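# Purple box onto calculator box, paper cup onto plate

## Task

Put the purple box completely on top of the flat calculator box, keeping the same face up that is up now, and set the paper cup upright on the pink plate without squashing it.

## Robot and tools

Robot: two arms. left_arm carries a left hand and stands on the +y side; right_arm carries a right hand. Base positions in the scene frame: left_arm (-0.051, +0.242, -0.002) m, right_arm (-0.017, -0.303, 0) m, the right one yawed very slightly (quat_wxyz +1.000, 0, 0, -0.009). A post stands behind the arms. Loose objects may occasionally be nudged by something else.

Frames. Scene frame: origin at table-top height, midway between the nominal bases, +x out over the table, +z up, +y toward left_arm (not the image side). Fixed cameras and the table use it. Each arm's reported hand pose, velocities and targets are in that arm's own base frame. Motion offsets run along the axes of that arm's current Hand target.

Hand point: rides with the palm, 0.05 m in front of it and 0.15 m out from the wrist face. Its +z runs along the straight fingers, +y out of the palm. On the right hand +x points across the palm away from the thumb; on the left hand +x points toward the thumb. Straight fingertips reach 0.06 to 0.07 m past the point and sit 0.06 m behind it along -y. A wrist bracket on the little-finger side juts out and can strike things.

A row is 28 numbers, each in [-1, 1], always for both arms: left dx, dy, dz, rx, ry, rz, then left hand little, ring, middle, index, thumb_bend, thumb_turn, force_limit, speed; then the same 14 for the right arm. The six pose numbers are an offset, not a pose: 1.0 equals 0.6 m of travel or 180 degrees, and rx, ry, rz form a single rotation vector. The offset counts from the Hand target as it was when the action (or move) began; every row in an action counts from that same start, so resending an offset moves further. Six zeros ask nothing new of that arm. Hand numbers: +1 open/straight, -1 closed; thumb_turn -1 puts the thumb opposite the fingers, +1 beside the palm. force_limit maps -1 to about 0 N and +1 to 10 N (15 N for the thumb motors). speed rises from near zero at -1 to full at +0.48 and stays full up to +1. For a soft grip close with speed at -0.94 or below. With the thumb opposed the hand holds things roughly 0.035 to 0.065 m thick; a thumb-to-index pinch can hold a light item up to about 0.08 m. Hand numbers are never optional: to keep a hand unchanged, repeat the eight numbers of its last executed row; if it has had none yet, send its hand_measured six values plus hand_force_limit and hand_speed. Raising force_limit alone does not restart a stopped finger; send a target more closed than hand_measured. Opening past hand_measured loosens.

Tools:
- execute_actions(actions, cameras): actions is a list of up to 15 actions; each action is a table of up to 15 rows, one row per 1/30 s step; a short table repeats its last row to step 15. cameras: list of names, ["all"], or []; by default images come only with an empty actions list.
- move(target, speed, blend, blocking, cameras): target is one 28-number row or a list of up to 15 rows, every one an offset from the same starting Hand targets. speed is the path top speed in m/s, 0.002 to 4.3, default 0.25 (turning up to twice that in rad/s), one value or one per target. blend rounds corners in metres; 0 stops at each target. The whole move is capped at 10 s. Paths ignore obstacles and the other arm; faster moves overshoot and hit harder. blocking=false returns after about 0.5 s while it continues.
- wait(seconds): 0 to 3600, sends nothing new; returns early if a running move ends.
- stop(): brakes a running move.
- zoom_image(camera, region): camera cam_high or cam_low; region [x0, y0, x1, y1] in pixels, at most 504 by 504.
- show_instructions(): shows the reference pages.
- finished_scene(scene): ends the scene for good; scene is 1.

Results give end_effector_position (m) and end_effector_quat_wxyz in each base frame, the Hand target (your last commanded pose after clipping, the base for the next offsets), joint positions, velocities, torques and motor temperatures, and per hand hand_measured, hand_stopped_by (moving, target, force, stalled, fault), hand_load_n (newtons, positive when pushed open; a dropped grip shows as load near 0), hand_force_limit, hand_speed. A move adds a "move:" line: done, off_target, moving, held or fault, plus limits such as paced (pose clipped) or held (steps withheld).

Behaviour: orientation commands are clipped to within 40 degrees of the measured one each step. Arms often settle 1 to 3 cm (up to 5 cm) short, usually low, without any contact; an execute_actions call with zero pose numbers re-requests the target, otherwise send the gap as an offset. A blocked arm keeps pressing until told to back off past its hand point. Wrists near the first joint axis can swing the arm. Joint ranges (rad): waist -2.880 to 2.880, shoulder 0 to 3.142, elbow 0 to 3.019, wrist pitch -1.693 to 1.571, wrist yaw -1.571 to 1.571, wrist roll -2.094 to 2.094.

Cameras: cam_high and cam_low, both 672x504.

Avoid: dropping anything even slightly, releasing moving objects, fast impacts, hard pushes, arms or hands meeting each other, anything leaving the table, and crushing the cup (keep its force_limit low). Holding loads or stretched poses heats motors: a MOTOR HOT line appears at 85 °C and at 100 °C that arm goes limp for 30 to 60 s.

Each tool is called after "Emit:" as name(argument=value, ...) on one line, values as JSON.

Reference images:

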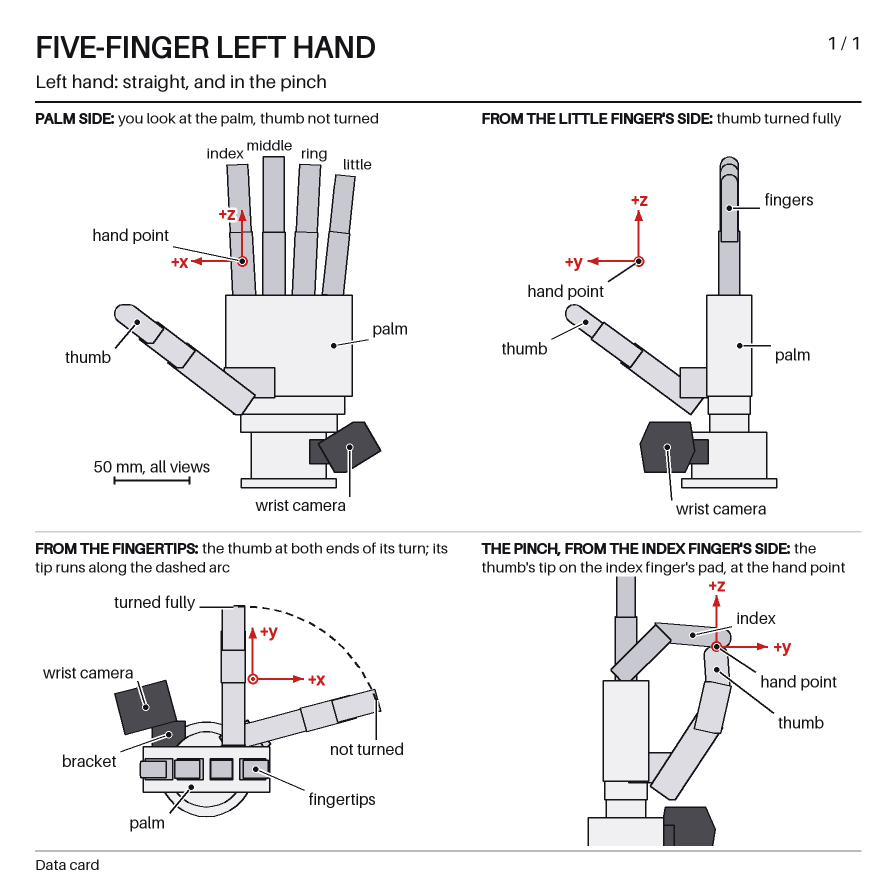

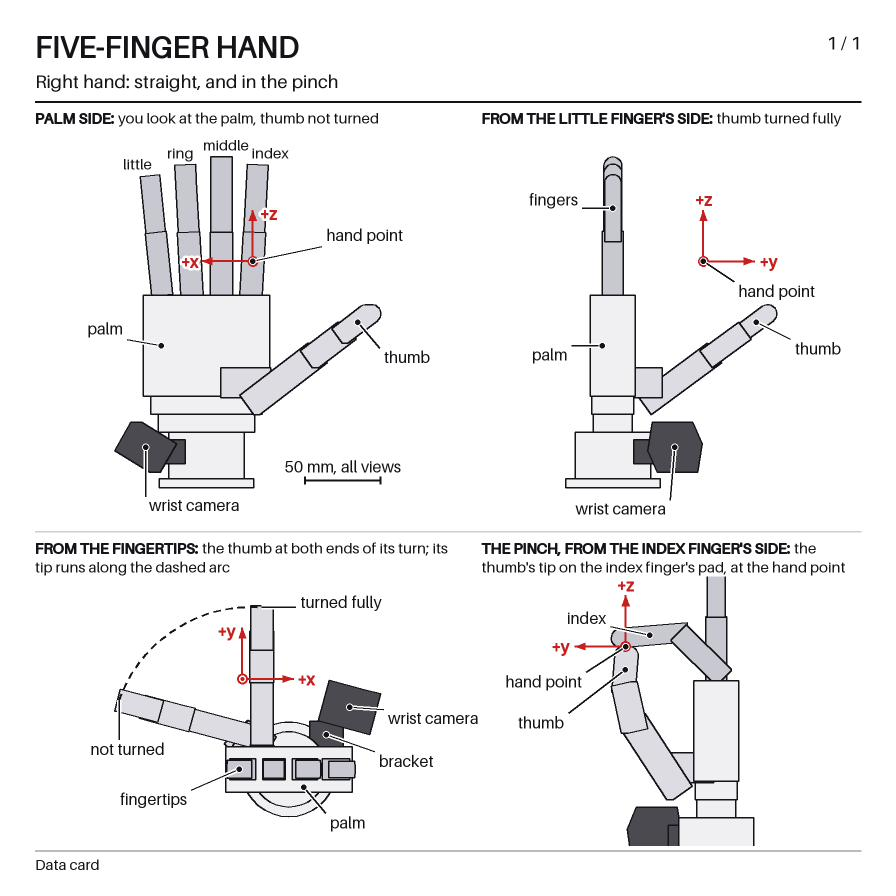

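## Session

Emit:
execute_actions(actions=[])

Scene clock: 0.00 s.
left_arm: end_effector_position=(+0.3828, -0.0161, +0.1721) hand_measured=(+1.000, +1.000, +1.000, +1.000, +1.000, +1.000) hand_load_n=(+0.0, +0.0, +0.0, +0.0, +0.0, +0.0) hand_stopped_by=(target, target, target, target, target, target) hand_force_limit=0.00 hand_speed=-0.80 end_effector_quat_wxyz=(+0.037, -0.341, +0.938, +0.037) | right_arm: end_effector_position=(+0.1199, -0.2207, +0.1879) hand_measured=(+1.000, +1.000, +1.000, +1.000, +1.000, +1.000) hand_load_n=(+0.0, +0.0, +0.0, +0.0, +0.0, +0.0) hand_stopped_by=(target, target, target, target, target, target) hand_force_limit=0.00 hand_speed=-0.80 end_effector_quat_wxyz=(-0.003, +0.722, -0.687, -0.076)
Joint positions: left_arm=[-0.138 1.502 1.308 -1.346 -0.101 0.737] | right_arm=[-0.927 1.263 1.082 -1.542 0.019 -0.975]
Joint velocities: within noise
Joint torques (N m): no reading
Motor temperatures (°C): left_arm=[34 33 35 34 31 28] | right_arm=[34 38 31 32 30 30]
Heat: left arm: hottest elbow 35 °C; right arm: hottest shoulder 38 °C.
Hand target: left_arm +0.3897, -0.0161, +0.1742; +0.044, -0.340, +0.939, +0.036 | right_arm +0.1227, -0.2254, +0.1956; +0.001, +0.721, -0.689, -0.066

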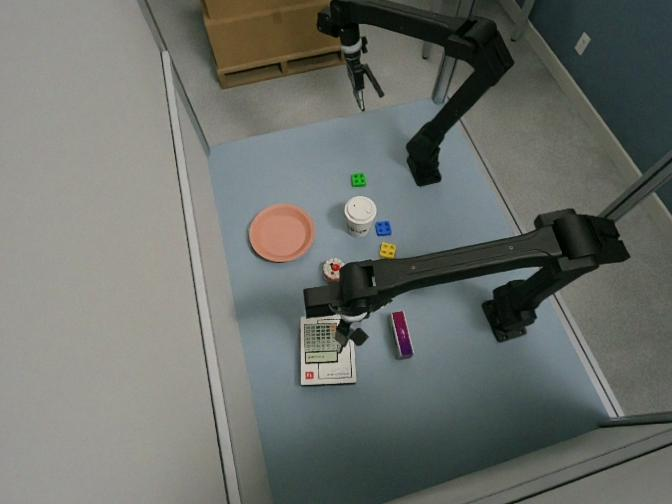

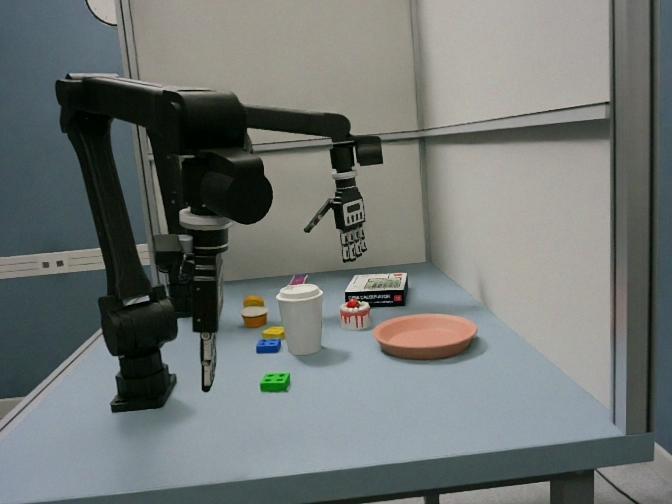

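Emit:
zoom_image(camera="cam_high", region=[230, 150, 450, 400])

Emit:
zoom_image(camera="cam_low", region=[150, 220, 500, 420])

Scaled by 2.016.

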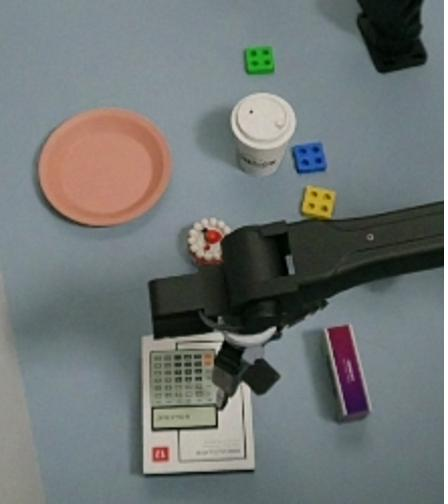

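Scaled by 1.440.

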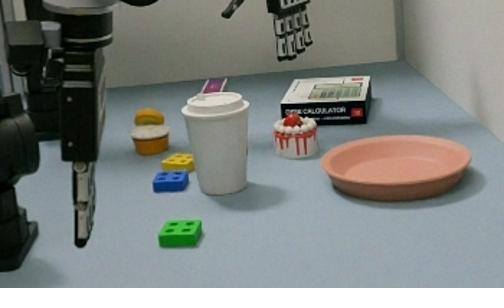

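Emit:
move(target=[0.2735,0.1202,-0.2058,0.152,-0.0366,-0.2815,1,1,1,1,1,-1,-0.6,0.2,-0.449,-0.3338,-0.0798,0.1013,-0.3316,0.0911,1,1,1,1,1,1,-0.6,0.2], speed=0.25, cameras=["all"])

Scene clock: 141.40 s.
left_arm: end_effector_position=(+0.2147, -0.0764, +0.2888) hand_measured=(+1.000, +1.000, +1.000, +1.000, +1.000, -1.000) hand_load_n=(+0.0, -0.5, +0.0, +0.0, +0.0, +0.0) hand_stopped_by=(target, target, target, target, target, target) hand_force_limit=-0.60 hand_speed=0.20 end_effector_quat_wxyz=(-0.189, +0.675, -0.687, +0.192) | right_arm: end_effector_position=(+0.3149, +0.0443, +0.2477) hand_measured=(+1.000, +1.000, +1.000, +1.000, +1.000, +1.000) hand_load_n=(+0.0, +0.0, +0.0, +0.0, +0.0, +0.0) hand_stopped_by=(target, target, target, target, target, target) hand_force_limit=-0.60 hand_speed=0.20 end_effector_quat_wxyz=(+0.436, -0.486, +0.692, +0.308)
Joint positions: left_arm=[-0.262 0.692 1.027 -1.373 -0.127 -0.21] | right_arm=[-0.461 1.353 0.978 -1.436 -1.112 -0.264]
Joint torques (N m): left_arm=[-0.15 -0.97 6.97 1.11 -0.18 -0.25] | right_arm=[-1.03 -5.71 5.39 0.13 -0.96 0.15]
Motor temperatures (°C): left_arm=[32 34 42 33 30 28] | right_arm=[33 38 42 31 30 29]
Heat: left arm: hottest elbow 42 °C; right arm: hottest elbow 42 °C.
Hand target: left_arm +0.2107, -0.0773, +0.2820; -0.183, +0.683, -0.683, +0.183 | right_arm +0.3155, +0.0482, +0.2502; +0.440, -0.484, +0.691, +0.308
Off the commanded pose: left_arm 0.008 m, 2 deg | right_arm 0.005 m, 0 deg.
move: done

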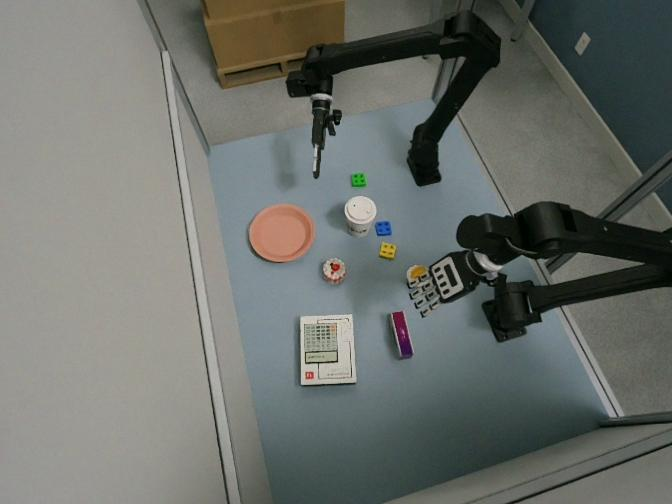

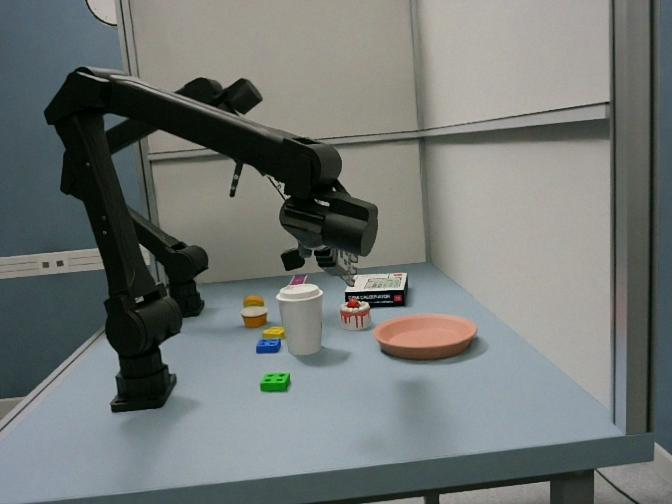

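Emit:
zoom_image(camera="cam_high", region=[290, 230, 470, 400])

Emit:
zoom_image(camera="cam_low", region=[220, 220, 420, 370])

Scaled by 2.800.

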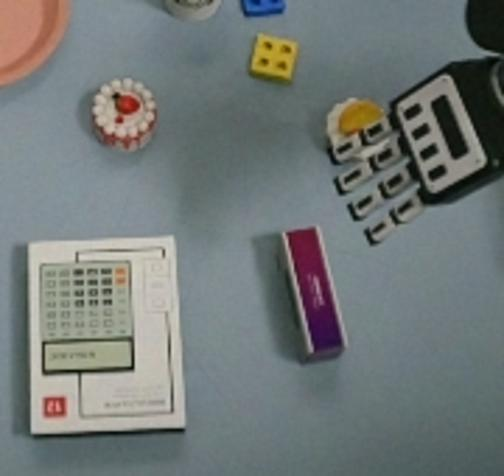

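Scaled by 2.520.

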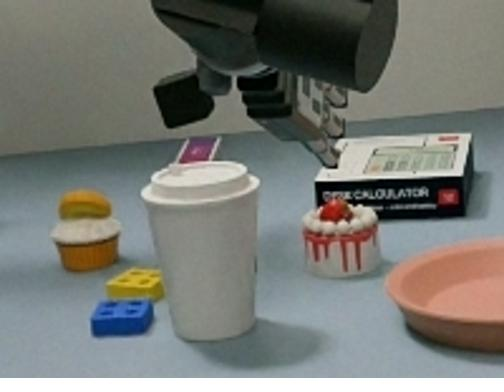

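Emit:
zoom_image(camera="cam_high", region=[380, 300, 425, 365])

Scaled by 7.754.

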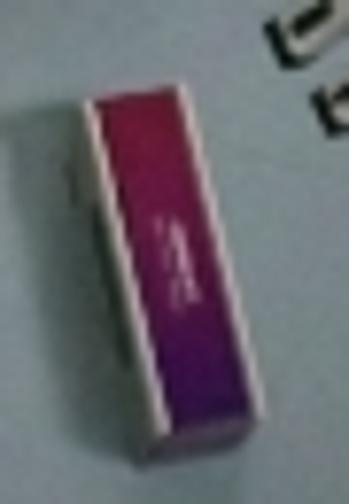

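Emit:
zoom_image(camera="cam_high", region=[380, 220, 500, 340])

Emit:
zoom_image(camera="cam_low", region=[270, 220, 390, 320])

Scaled by 4.200.

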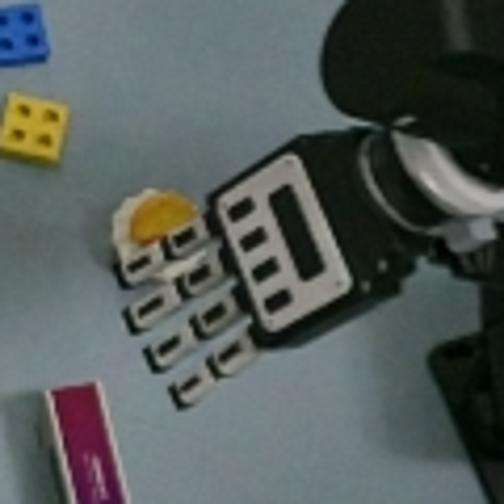

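Scaled by 4.200.

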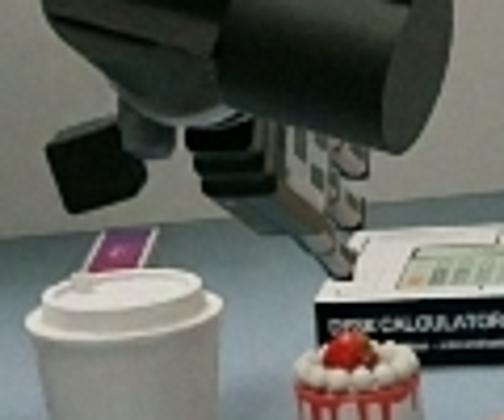

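Emit:
move(target=[-0.0238,0.047,0.2808,0.1109,0.0252,0.03,1,1,0.55,0.55,0.5,-1,-0.6,0.2,0,0,0,0,0,0,1,1,1,1,1,1,-0.6,0.2], speed=0.25, cameras=["all"])

Emit:
zoom_image(camera="cam_high", region=[360, 250, 480, 370])

Scene clock: 199.30 s.
left_arm: end_effector_position=(+0.2693, -0.0653, +0.1298) hand_measured=(+1.000, +1.000, +0.550, +0.550, +0.500, -1.000) hand_load_n=(+0.0, +0.0, +0.0, +0.0, +0.0, +0.0) hand_stopped_by=(target, target, target, target, target, target) hand_force_limit=-0.60 hand_speed=0.20 end_effector_quat_wxyz=(+0.277, -0.608, +0.673, -0.319) | right_arm: end_effector_position=(+0.3149, +0.0443, +0.2477) hand_measured=(+1.000, +1.000, +1.000, +1.000, +1.000, +1.000) hand_load_n=(+0.0, +0.0, +0.0, +0.0, +0.0, +0.0) hand_stopped_by=(target, target, target, target, target, target) hand_force_limit=-0.60 hand_speed=0.20 end_effector_quat_wxyz=(+0.436, -0.486, +0.692, +0.308)
Joint positions: left_arm=[-0.12 0.522 0.443 -0.62 0 -0.02] | right_arm=[-0.461 1.353 0.978 -1.436 -1.112 -0.264]
Joint torques (N m): left_arm=[1.32 0.26 7.5 3.19 0.12 0.2] | right_arm=[-1.2 -5.71 5.31 0.1 -0.96 0.15]
Motor temperatures (°C): left_arm=[32 32 39 33 30 28] | right_arm=[33 38 37 31 32 29]
Heat: left arm: hottest elbow 39 °C; right arm: hottest shoulder 38 °C.
Hand target: left_arm +0.2707, -0.0629, +0.1222; +0.280, -0.600, +0.679, -0.317 | right_arm +0.3155, +0.0482, +0.2502; +0.440, -0.484, +0.691, +0.308
Off the commanded pose: left_arm 0.008 m, 1 deg | right_arm 0.005 m, 0 deg.
move: done

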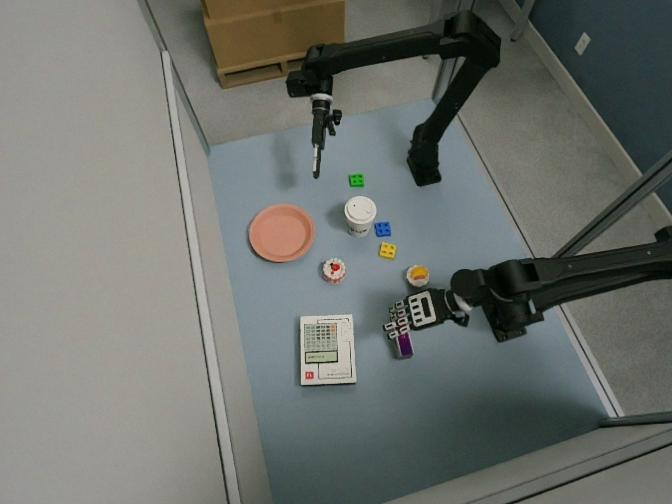

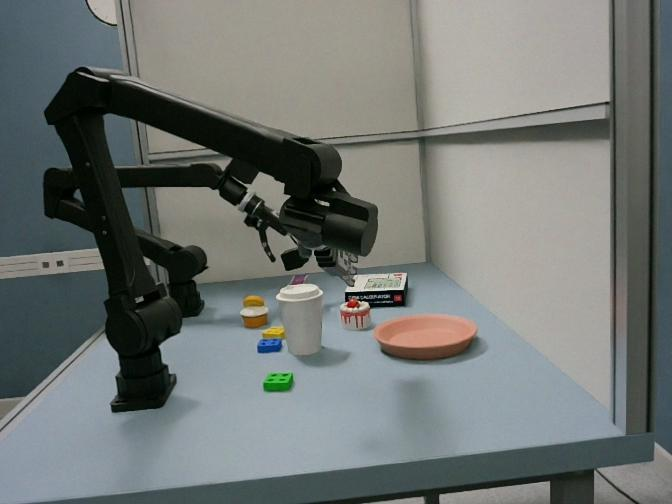

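Scaled by 4.200.

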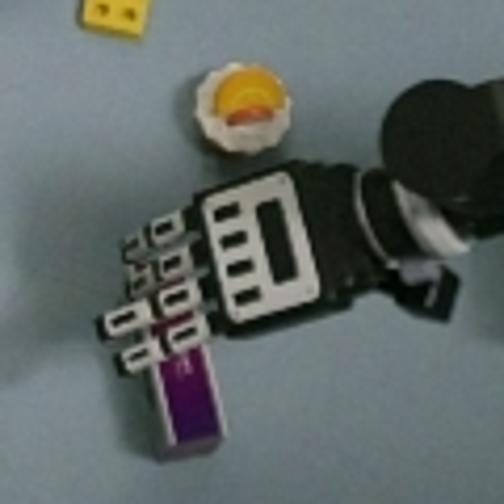

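Emit:
zoom_image(camera="cam_low", region=[210, 190, 350, 300])

Scaled by 3.600.

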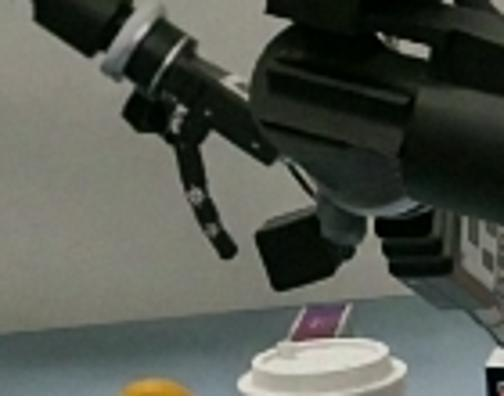

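Emit:
move(target=[-0.0533,0.0787,0.0618,0,0,0,1,1,0.55,0.55,0.5,-1,-0.6,0.2,0,0,0,0,0,0,1,1,1,1,1,1,-0.6,0.2], speed=0.15, cameras=["all"])

Emit:
zoom_image(camera="cam_high", region=[360, 270, 460, 370])

Emit:
zoom_image(camera="cam_low", region=[210, 190, 350, 300])

Scene clock: 210.00 s.
left_arm: end_effector_position=(+0.2725, -0.0332, +0.0682) hand_measured=(+1.000, +1.000, +0.550, +0.550, +0.500, -1.000) hand_load_n=(+0.0, +0.0, +0.0, +0.0, +0.0, +0.0) hand_stopped_by=(target, target, target, target, target, target) hand_force_limit=-0.60 hand_speed=0.20 end_effector_quat_wxyz=(+0.276, -0.609, +0.672, -0.318) | right_arm: end_effector_position=(+0.3149, +0.0443, +0.2477) hand_measured=(+1.000, +1.000, +1.000, +1.000, +1.000, +1.000) hand_load_n=(+0.0, +0.0, +0.0, +0.0, +0.0, +0.0) hand_stopped_by=(target, target, target, target, target, target) hand_force_limit=-0.60 hand_speed=0.20 end_effector_quat_wxyz=(+0.436, -0.486, +0.692, +0.308)
Joint positions: left_arm=[0.073 0.595 0.299 -0.415 0.147 0.105] | right_arm=[-0.461 1.353 0.978 -1.436 -1.112 -0.264]
Joint torques (N m): left_arm=[1.26 -0.03 7.42 3.17 0.2 0.19] | right_arm=[-1.03 -6.01 5.49 0.16 -0.93 0.15]
Heat: left arm: hottest elbow 39 °C; right arm: hottest shoulder 38 °C.
Hand target: left_arm +0.2727, -0.0309, +0.0622; +0.280, -0.600, +0.679, -0.317 | right_arm +0.3155, +0.0482, +0.2502; +0.440, -0.484, +0.691, +0.308
Off the commanded pose: left_arm 0.006 m, 1 deg | right_arm 0.005 m, 0 deg.
move: done

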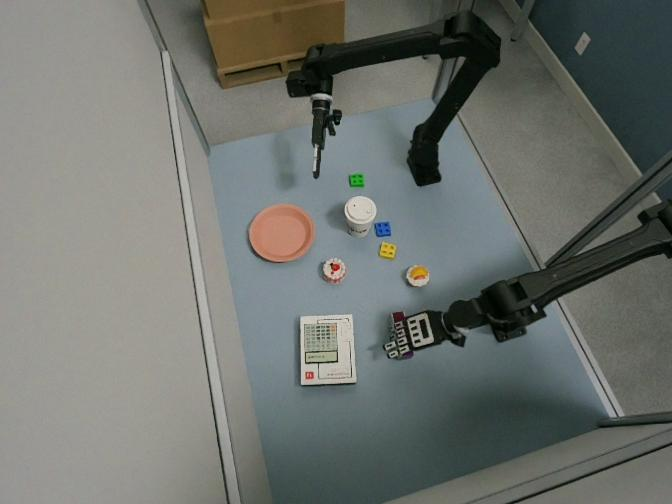

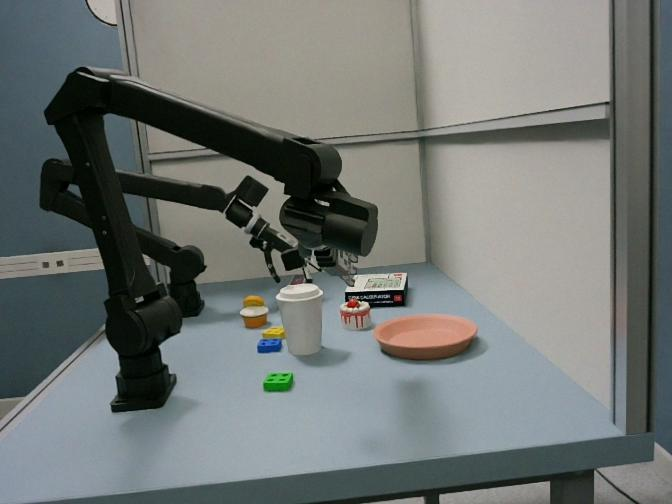

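Scaled by 5.040.

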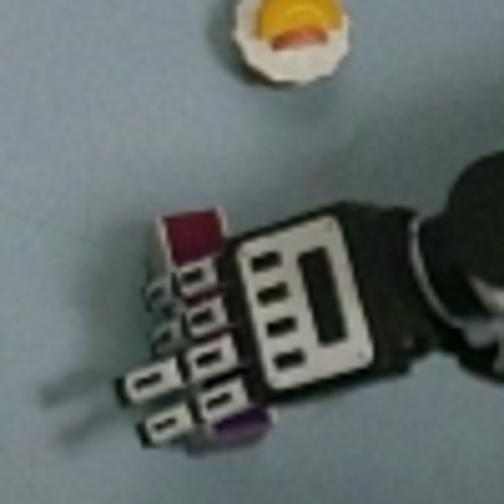

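Scaled by 3.600.

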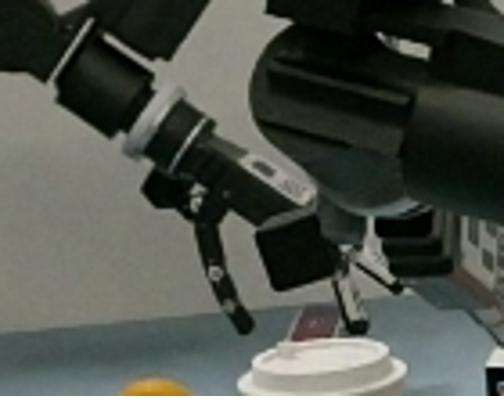

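Emit:
move(target=[0.0047,0.0527,0.067,0,0,0,1,1,0.55,0.55,0.5,-1,-0.6,0.2,0,0,0,0,0,0,1,1,1,1,1,1,-0.6,0.2], speed=0.1, cameras=["all"])

Emit:
zoom_image(camera="cam_high", region=[360, 270, 460, 370])

Emit:
zoom_image(camera="cam_low", region=[210, 190, 350, 300])

Scene clock: 217.07 s.
left_arm: end_effector_position=(+0.2907, -0.0329, +0.0261) hand_measured=(+1.000, +1.000, +0.550, +0.550, +0.500, -1.000) hand_load_n=(+0.0, +0.0, +0.5, +0.0, +0.5, +0.0) hand_stopped_by=(target, target, target, target, target, target) hand_force_limit=-0.60 hand_speed=0.20 end_effector_quat_wxyz=(+0.288, -0.602, +0.670, -0.324) | right_arm: end_effector_position=(+0.3149, +0.0443, +0.2477) hand_measured=(+1.000, +1.000, +1.000, +1.000, +1.000, +1.000) hand_load_n=(+0.0, +0.0, +0.0, +0.0, +0.0, +0.0) hand_stopped_by=(target, target, target, target, target, target) hand_force_limit=-0.60 hand_speed=0.20 end_effector_quat_wxyz=(+0.436, -0.486, +0.692, +0.308)
Joint positions: left_arm=[0.063 0.781 0.216 -0.116 0.137 0.105] | right_arm=[-0.461 1.353 0.978 -1.436 -1.112 -0.264]
Joint torques (N m): left_arm=[-0.15 -0.32 5.98 2.71 -0.05 0.04] | right_arm=[-0.85 -5.77 5.39 0.12 -0.95 0.14]
Heat: left arm: hottest elbow 40 °C; right arm: hottest shoulder 38 °C.
Hand target: left_arm +0.2828, -0.0350, +0.0120; +0.280, -0.600, +0.679, -0.317 | right_arm +0.3155, +0.0482, +0.2502; +0.440, -0.484, +0.691, +0.308
Off the commanded pose: left_arm 0.016 m, 2 deg | right_arm 0.005 m, 0 deg.
move: off_target (left_arm)

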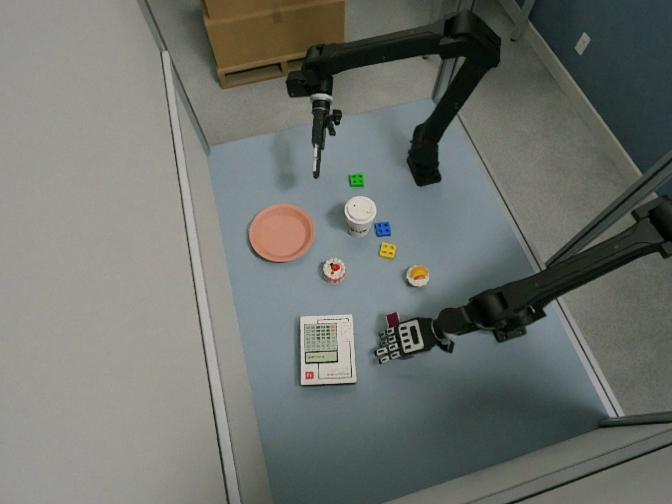

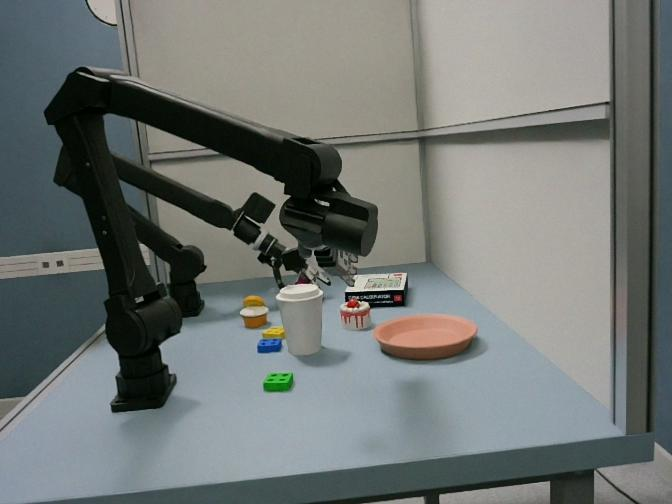

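Scaled by 5.040.

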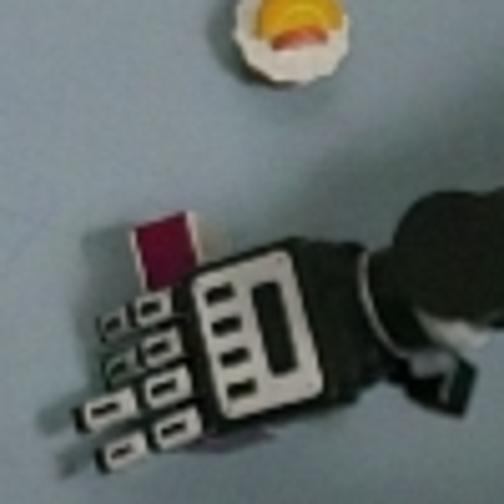

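Scaled by 3.600.

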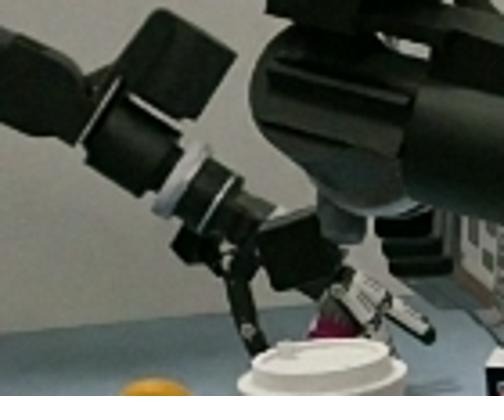

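Emit:
move(target=[[0,-0.0638,-0.0536,0,0,0,1,1,0.55,0.55,0.5,-1,-0.6,0.2,0,0,0,0,0,0,1,1,1,1,1,1,-0.6,0.2],[0.002,-0.1042,-0.1092,-0.111,0,0,1,1,0.55,0.55,0.5,-1,-0.6,0.2,0,0,0,0,0,0,1,1,1,1,1,1,-0.6,0.2]], speed=0.15, blend=0.01, cameras=["all"])

Emit:
zoom_image(camera="cam_high", region=[350, 270, 450, 370])

Emit:
zoom_image(camera="cam_low", region=[210, 190, 350, 300])

Scene clock: 232.37 s.
left_arm: end_effector_position=(+0.2587, -0.0331, +0.0842) hand_measured=(+1.000, +1.000, +0.550, +0.550, +0.500, -1.000) hand_load_n=(+0.0, +0.0, +0.0, +0.0, +0.0, +0.0) hand_stopped_by=(target, target, target, target, target, target) hand_force_limit=-0.60 hand_speed=0.20 end_effector_quat_wxyz=(+0.163, -0.648, +0.721, -0.185) | right_arm: end_effector_position=(+0.3149, +0.0443, +0.2477) hand_measured=(+1.000, +1.000, +1.000, +1.000, +1.000, +1.000) hand_load_n=(+0.0, +0.0, +0.0, +0.0, +0.0, +0.0) hand_stopped_by=(target, target, target, target, target, target) hand_force_limit=-0.60 hand_speed=0.20 end_effector_quat_wxyz=(+0.436, -0.486, +0.692, +0.308)
Joint positions: left_arm=[0.015 0.847 0.553 -0.783 0.063 0.106] | right_arm=[-0.461 1.353 0.978 -1.436 -1.112 -0.264]
Joint torques (N m): left_arm=[-0.15 -2.08 11.56 1.09 -0.05 0.01] | right_arm=[-0.97 -6.12 5.46 0.1 -0.93 0.17]
Heat: left arm: hottest elbow 40 °C; right arm: hottest shoulder 38 °C.
Hand target: left_arm +0.2726, -0.0350, +0.1020; +0.172, -0.640, +0.723, -0.194 | right_arm +0.3155, +0.0482, +0.2502; +0.440, -0.484, +0.691, +0.308
Off the commanded pose: left_arm 0.023 m, 2 deg | right_arm 0.005 m, 0 deg.
move: off_target (left_arm)

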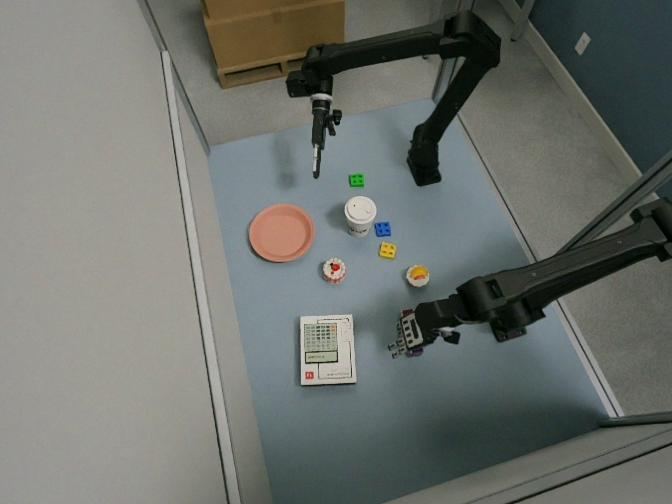

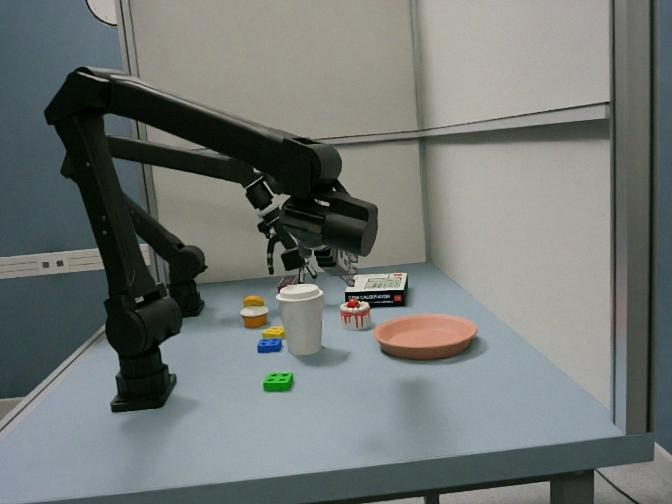

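Scaled by 5.040.

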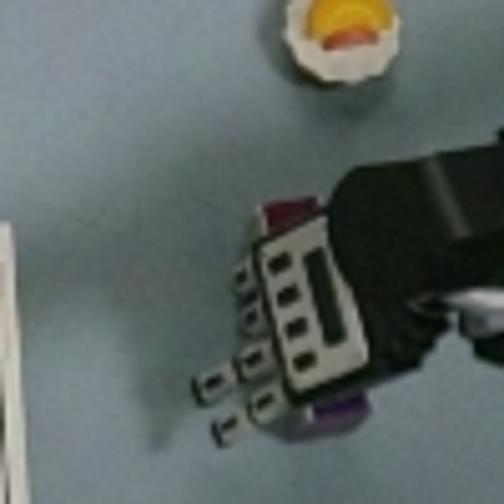

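Scaled by 3.600.

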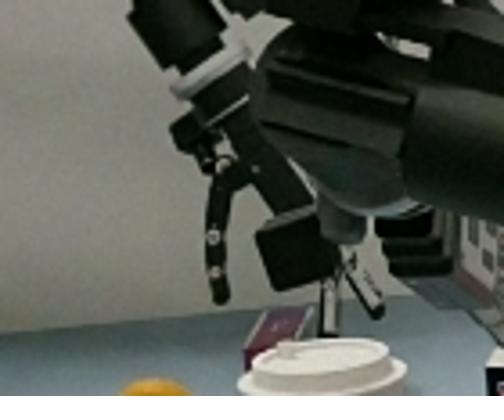

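Emit:
zoom_image(camera="cam_low", region=[255, 250, 325, 300])

Emit:
zoom_image(camera="cam_high", region=[380, 295, 440, 365])

Scaled by 7.200.

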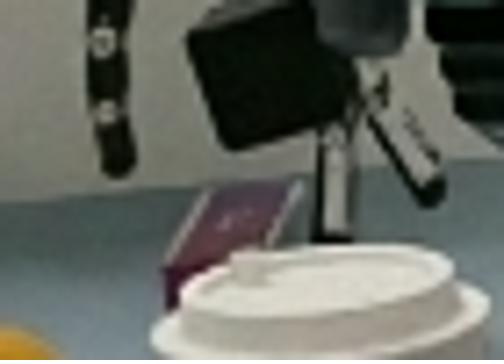

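Scaled by 7.200.

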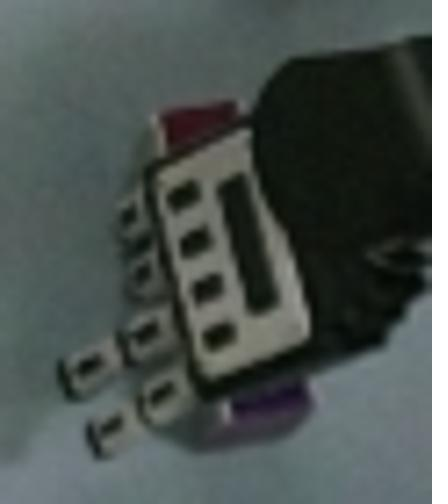

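Emit:
move(target=[0,0.0642,0.0822,0,0,0,1,1,0.55,0.55,0.5,-1,-0.6,0.2,0,0,0,0,0,0,1,1,1,1,1,1,-0.6,0.2], speed=0.1, cameras=["all"])

Emit:
zoom_image(camera="cam_low", region=[255, 250, 325, 300])

Emit:
zoom_image(camera="cam_high", region=[380, 295, 440, 365])

Scene clock: 248.80 s.
left_arm: end_effector_position=(+0.2647, -0.0330, +0.0464) hand_measured=(+1.000, +1.000, +0.550, +0.550, +0.500, -1.000) hand_load_n=(+0.0, +0.0, +0.0, +0.0, +0.0, +0.0) hand_stopped_by=(target, target, target, target, target, target) hand_force_limit=-0.60 hand_speed=0.20 end_effector_quat_wxyz=(+0.173, -0.645, +0.719, -0.193) | right_arm: end_effector_position=(+0.3149, +0.0443, +0.2477) hand_measured=(+1.000, +1.000, +1.000, +1.000, +1.000, +1.000) hand_load_n=(+0.0, -0.5, +0.0, +0.0, +0.0, +0.0) hand_stopped_by=(target, target, target, target, target, target) hand_force_limit=-0.60 hand_speed=0.20 end_effector_quat_wxyz=(+0.436, -0.486, +0.692, +0.308)
Joint positions: left_arm=[0.015 0.901 0.466 -0.616 0.063 0.106] | right_arm=[-0.461 1.353 0.978 -1.436 -1.112 -0.264]
Joint torques (N m): left_arm=[0.32 -2.32 6.79 2.58 0.05 0.05] | right_arm=[-0.97 -5.66 5.39 0.1 -0.96 0.16]
Heat: left arm: hottest elbow 43 °C; right arm: hottest shoulder 38 °C.
Hand target: left_arm +0.2641, -0.0339, +0.0401; +0.172, -0.640, +0.723, -0.194 | right_arm +0.3155, +0.0482, +0.2502; +0.440, -0.484, +0.691, +0.308
Off the commanded pose: left_arm 0.006 m, 1 deg | right_arm 0.005 m, 0 deg.
move: done

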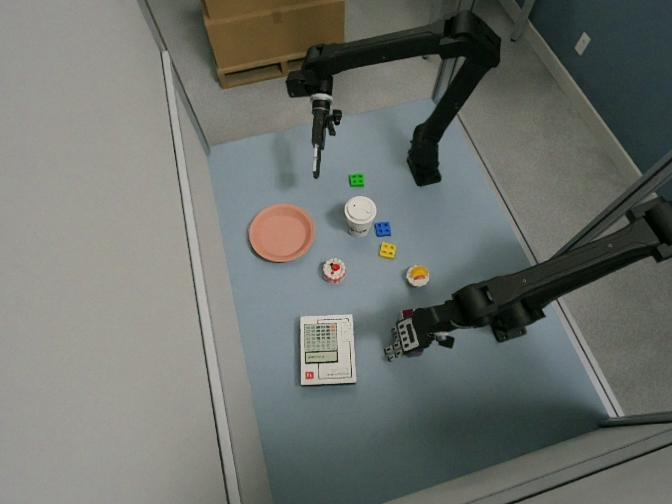

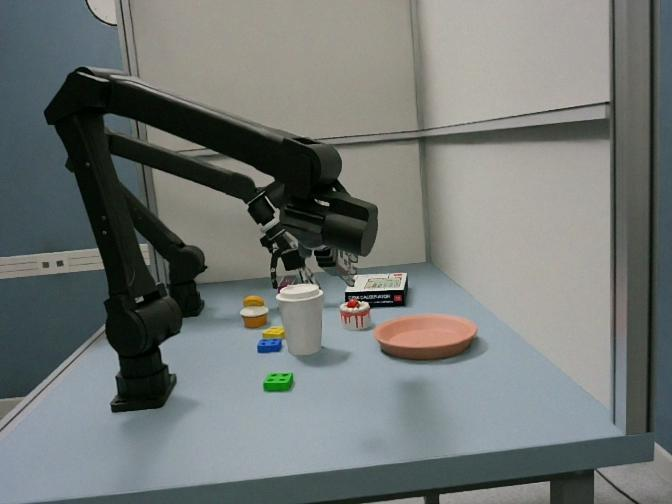

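Scaled by 7.200.

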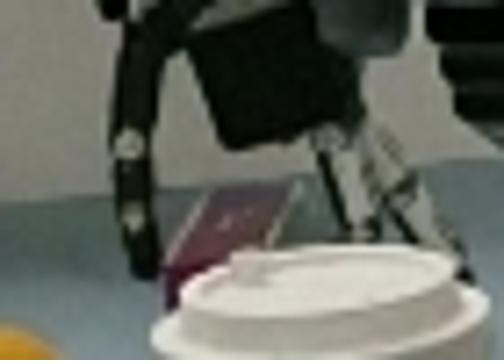

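Scaled by 7.200.

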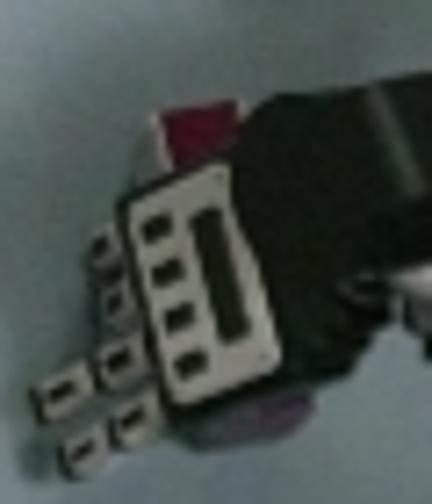

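Emit:
move(target=[[0,0.005,0.0087,0,0,0,1,1,0.55,0.55,0.5,-1,-0.4,0.2,0,0,0,0,0,0,1,1,1,1,1,1,-0.6,0.2],[0,0.005,0.0087,0,0,0,1,1,0.1,0.1,0.15,-1,-0.4,-0.7,0,0,0,0,0,0,1,1,1,1,1,1,-0.6,0.2]], speed=0.1, cameras=["all"])

Emit:
zoom_image(camera="cam_low", region=[255, 250, 325, 300])

Emit:
zoom_image(camera="cam_high", region=[380, 295, 440, 365])

Scene clock: 254.43 s.
left_arm: end_effector_position=(+0.2647, -0.0330, +0.0401) hand_measured=(+1.000, +1.000, +0.252, +0.222, +0.350, -1.000) hand_load_n=(+0.0, +0.0, +6.5, +5.5, +9.0, +0.5) hand_stopped_by=(target, target, force, force, force, target) hand_force_limit=-0.40 hand_speed=-0.70 end_effector_quat_wxyz=(+0.172, -0.645, +0.719, -0.193) | right_arm: end_effector_position=(+0.3149, +0.0443, +0.2477) hand_measured=(+1.000, +1.000, +1.000, +1.000, +1.000, +1.000) hand_load_n=(+0.0, +0.0, +0.0, +0.0, -0.5, +0.0) hand_stopped_by=(target, target, target, target, target, target) hand_force_limit=-0.60 hand_speed=0.20 end_effector_quat_wxyz=(+0.436, -0.486, +0.692, +0.308)
Joint positions: left_arm=[0.015 0.914 0.455 -0.593 0.063 0.106] | right_arm=[-0.461 1.353 0.978 -1.436 -1.112 -0.264]
Joint torques (N m): left_arm=[0.38 -2.49 6.67 2.55 0.05 0.05] | right_arm=[-0.79 -6.12 5.55 0.06 -0.96 0.15]
Heat: left arm: hottest elbow 43 °C; right arm: hottest shoulder 38 °C.
Hand target: left_arm +0.2640, -0.0339, +0.0340; +0.172, -0.640, +0.723, -0.194 | right_arm +0.3155, +0.0482, +0.2502; +0.440, -0.484, +0.691, +0.308
Off the commanded pose: left_arm 0.006 m, 1 deg | right_arm 0.005 m, 0 deg.
move: done

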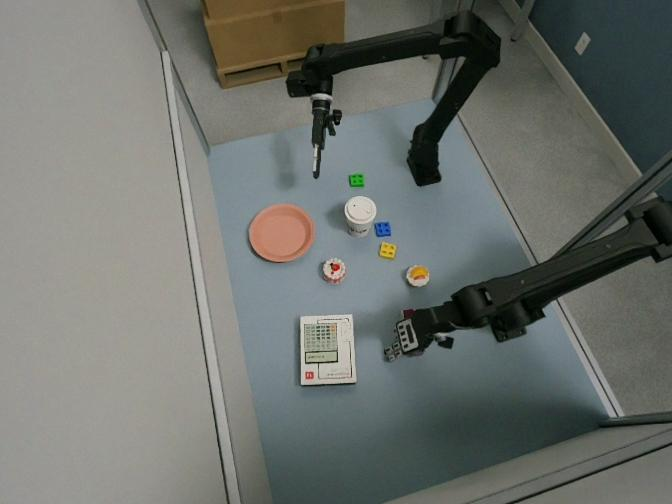

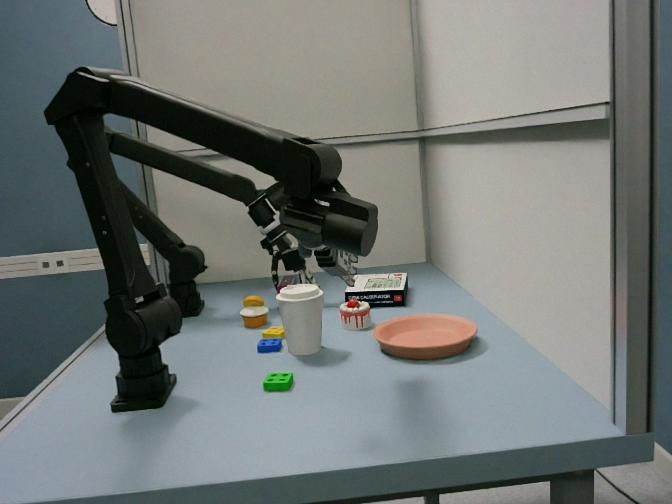

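Scaled by 7.200.

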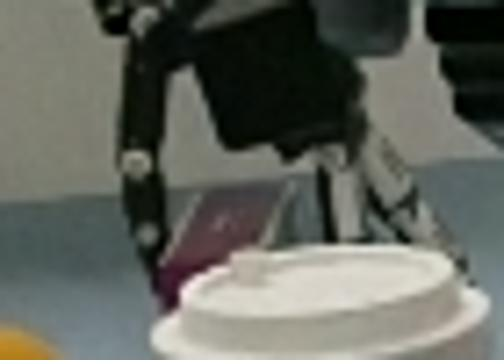

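Scaled by 7.200.

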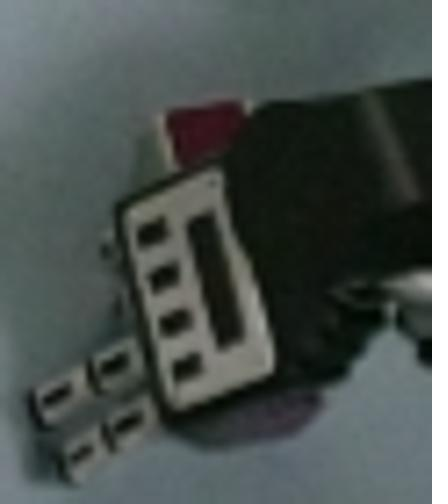

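Emit:
move(target=[0,-0.0667,-0.1155,0,0,0,1,1,0.1,0.1,0.15,-1,-0.4,-0.7,0,0,0,0,0,0,1,1,1,1,1,1,-0.6,0.2], speed=0.1, cameras=["all"])

Emit:
zoom_image(camera="cam_high", region=[380, 295, 440, 365])

Emit:
zoom_image(camera="cam_low", region=[235, 230, 335, 300])

Scene clock: 259.50 s.
left_arm: end_effector_position=(+0.2486, -0.0333, +0.0906) hand_measured=(+1.000, +1.000, +0.252, +0.222, +0.350, -1.000) hand_load_n=(+0.0, +0.0, +6.5, +5.5, +9.0, +0.5) hand_stopped_by=(target, target, force, force, force, target) hand_force_limit=-0.40 hand_speed=-0.70 end_effector_quat_wxyz=(+0.155, -0.650, +0.723, -0.178) | right_arm: end_effector_position=(+0.3149, +0.0443, +0.2477) hand_measured=(+1.000, +1.000, +1.000, +1.000, +1.000, +1.000) hand_load_n=(+0.0, +0.0, +0.0, +0.0, +0.0, +0.0) hand_stopped_by=(target, target, target, target, target, target) hand_force_limit=-0.60 hand_speed=0.20 end_effector_quat_wxyz=(+0.436, -0.486, +0.692, +0.308)
Joint positions: left_arm=[0.015 0.823 0.564 -0.84 0.063 0.106] | right_arm=[-0.461 1.353 0.978 -1.436 -1.112 -0.264]
Joint torques (N m): left_arm=[0.26 -3.14 11.79 1.09 0.04 0.04] | right_arm=[-1.08 -6.07 5.37 0.17 -0.95 0.17]
Heat: left arm: hottest elbow 43 °C; right arm: hottest shoulder 38 °C.
Hand target: left_arm +0.2640, -0.0339, +0.1141; +0.172, -0.640, +0.723, -0.194 | right_arm +0.3155, +0.0482, +0.2502; +0.440, -0.484, +0.691, +0.308
Off the commanded pose: left_arm 0.028 m, 3 deg | right_arm 0.005 m, 0 deg.
move: off_target (left_arm)

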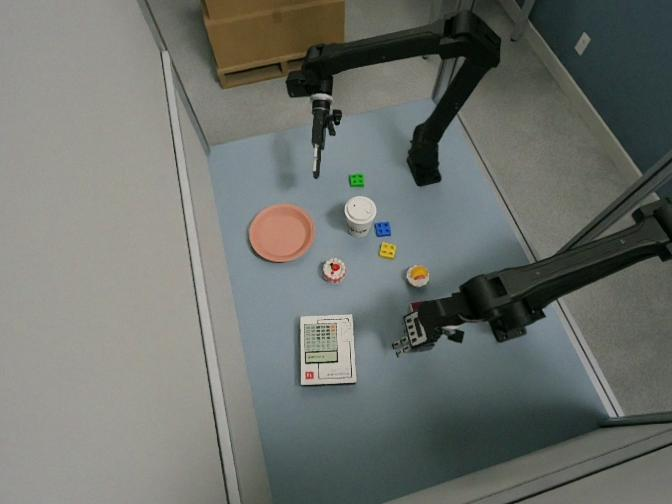

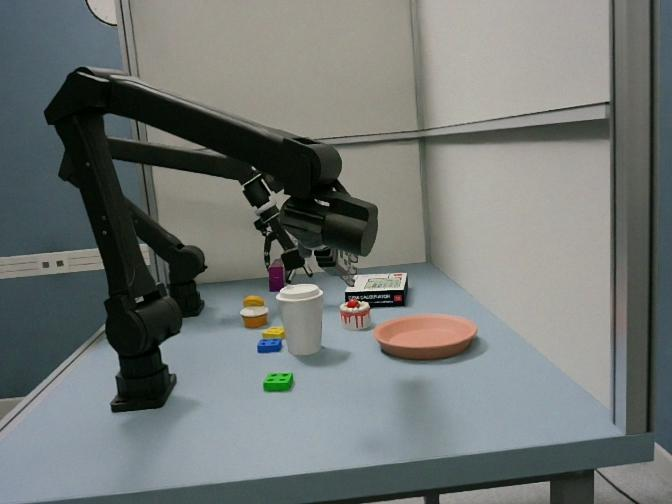

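Scaled by 7.200.

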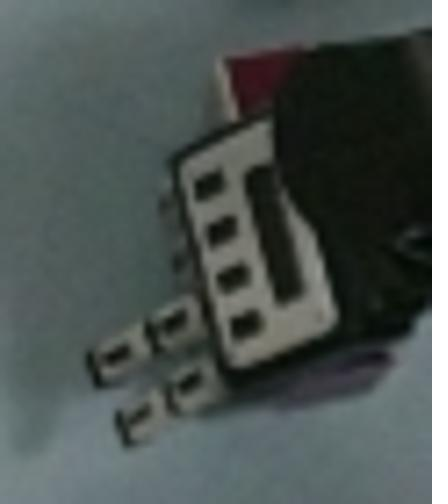

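Scaled by 5.040.

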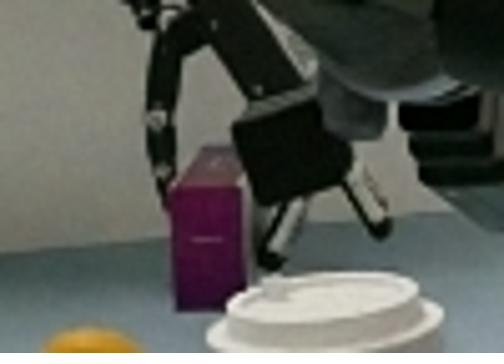

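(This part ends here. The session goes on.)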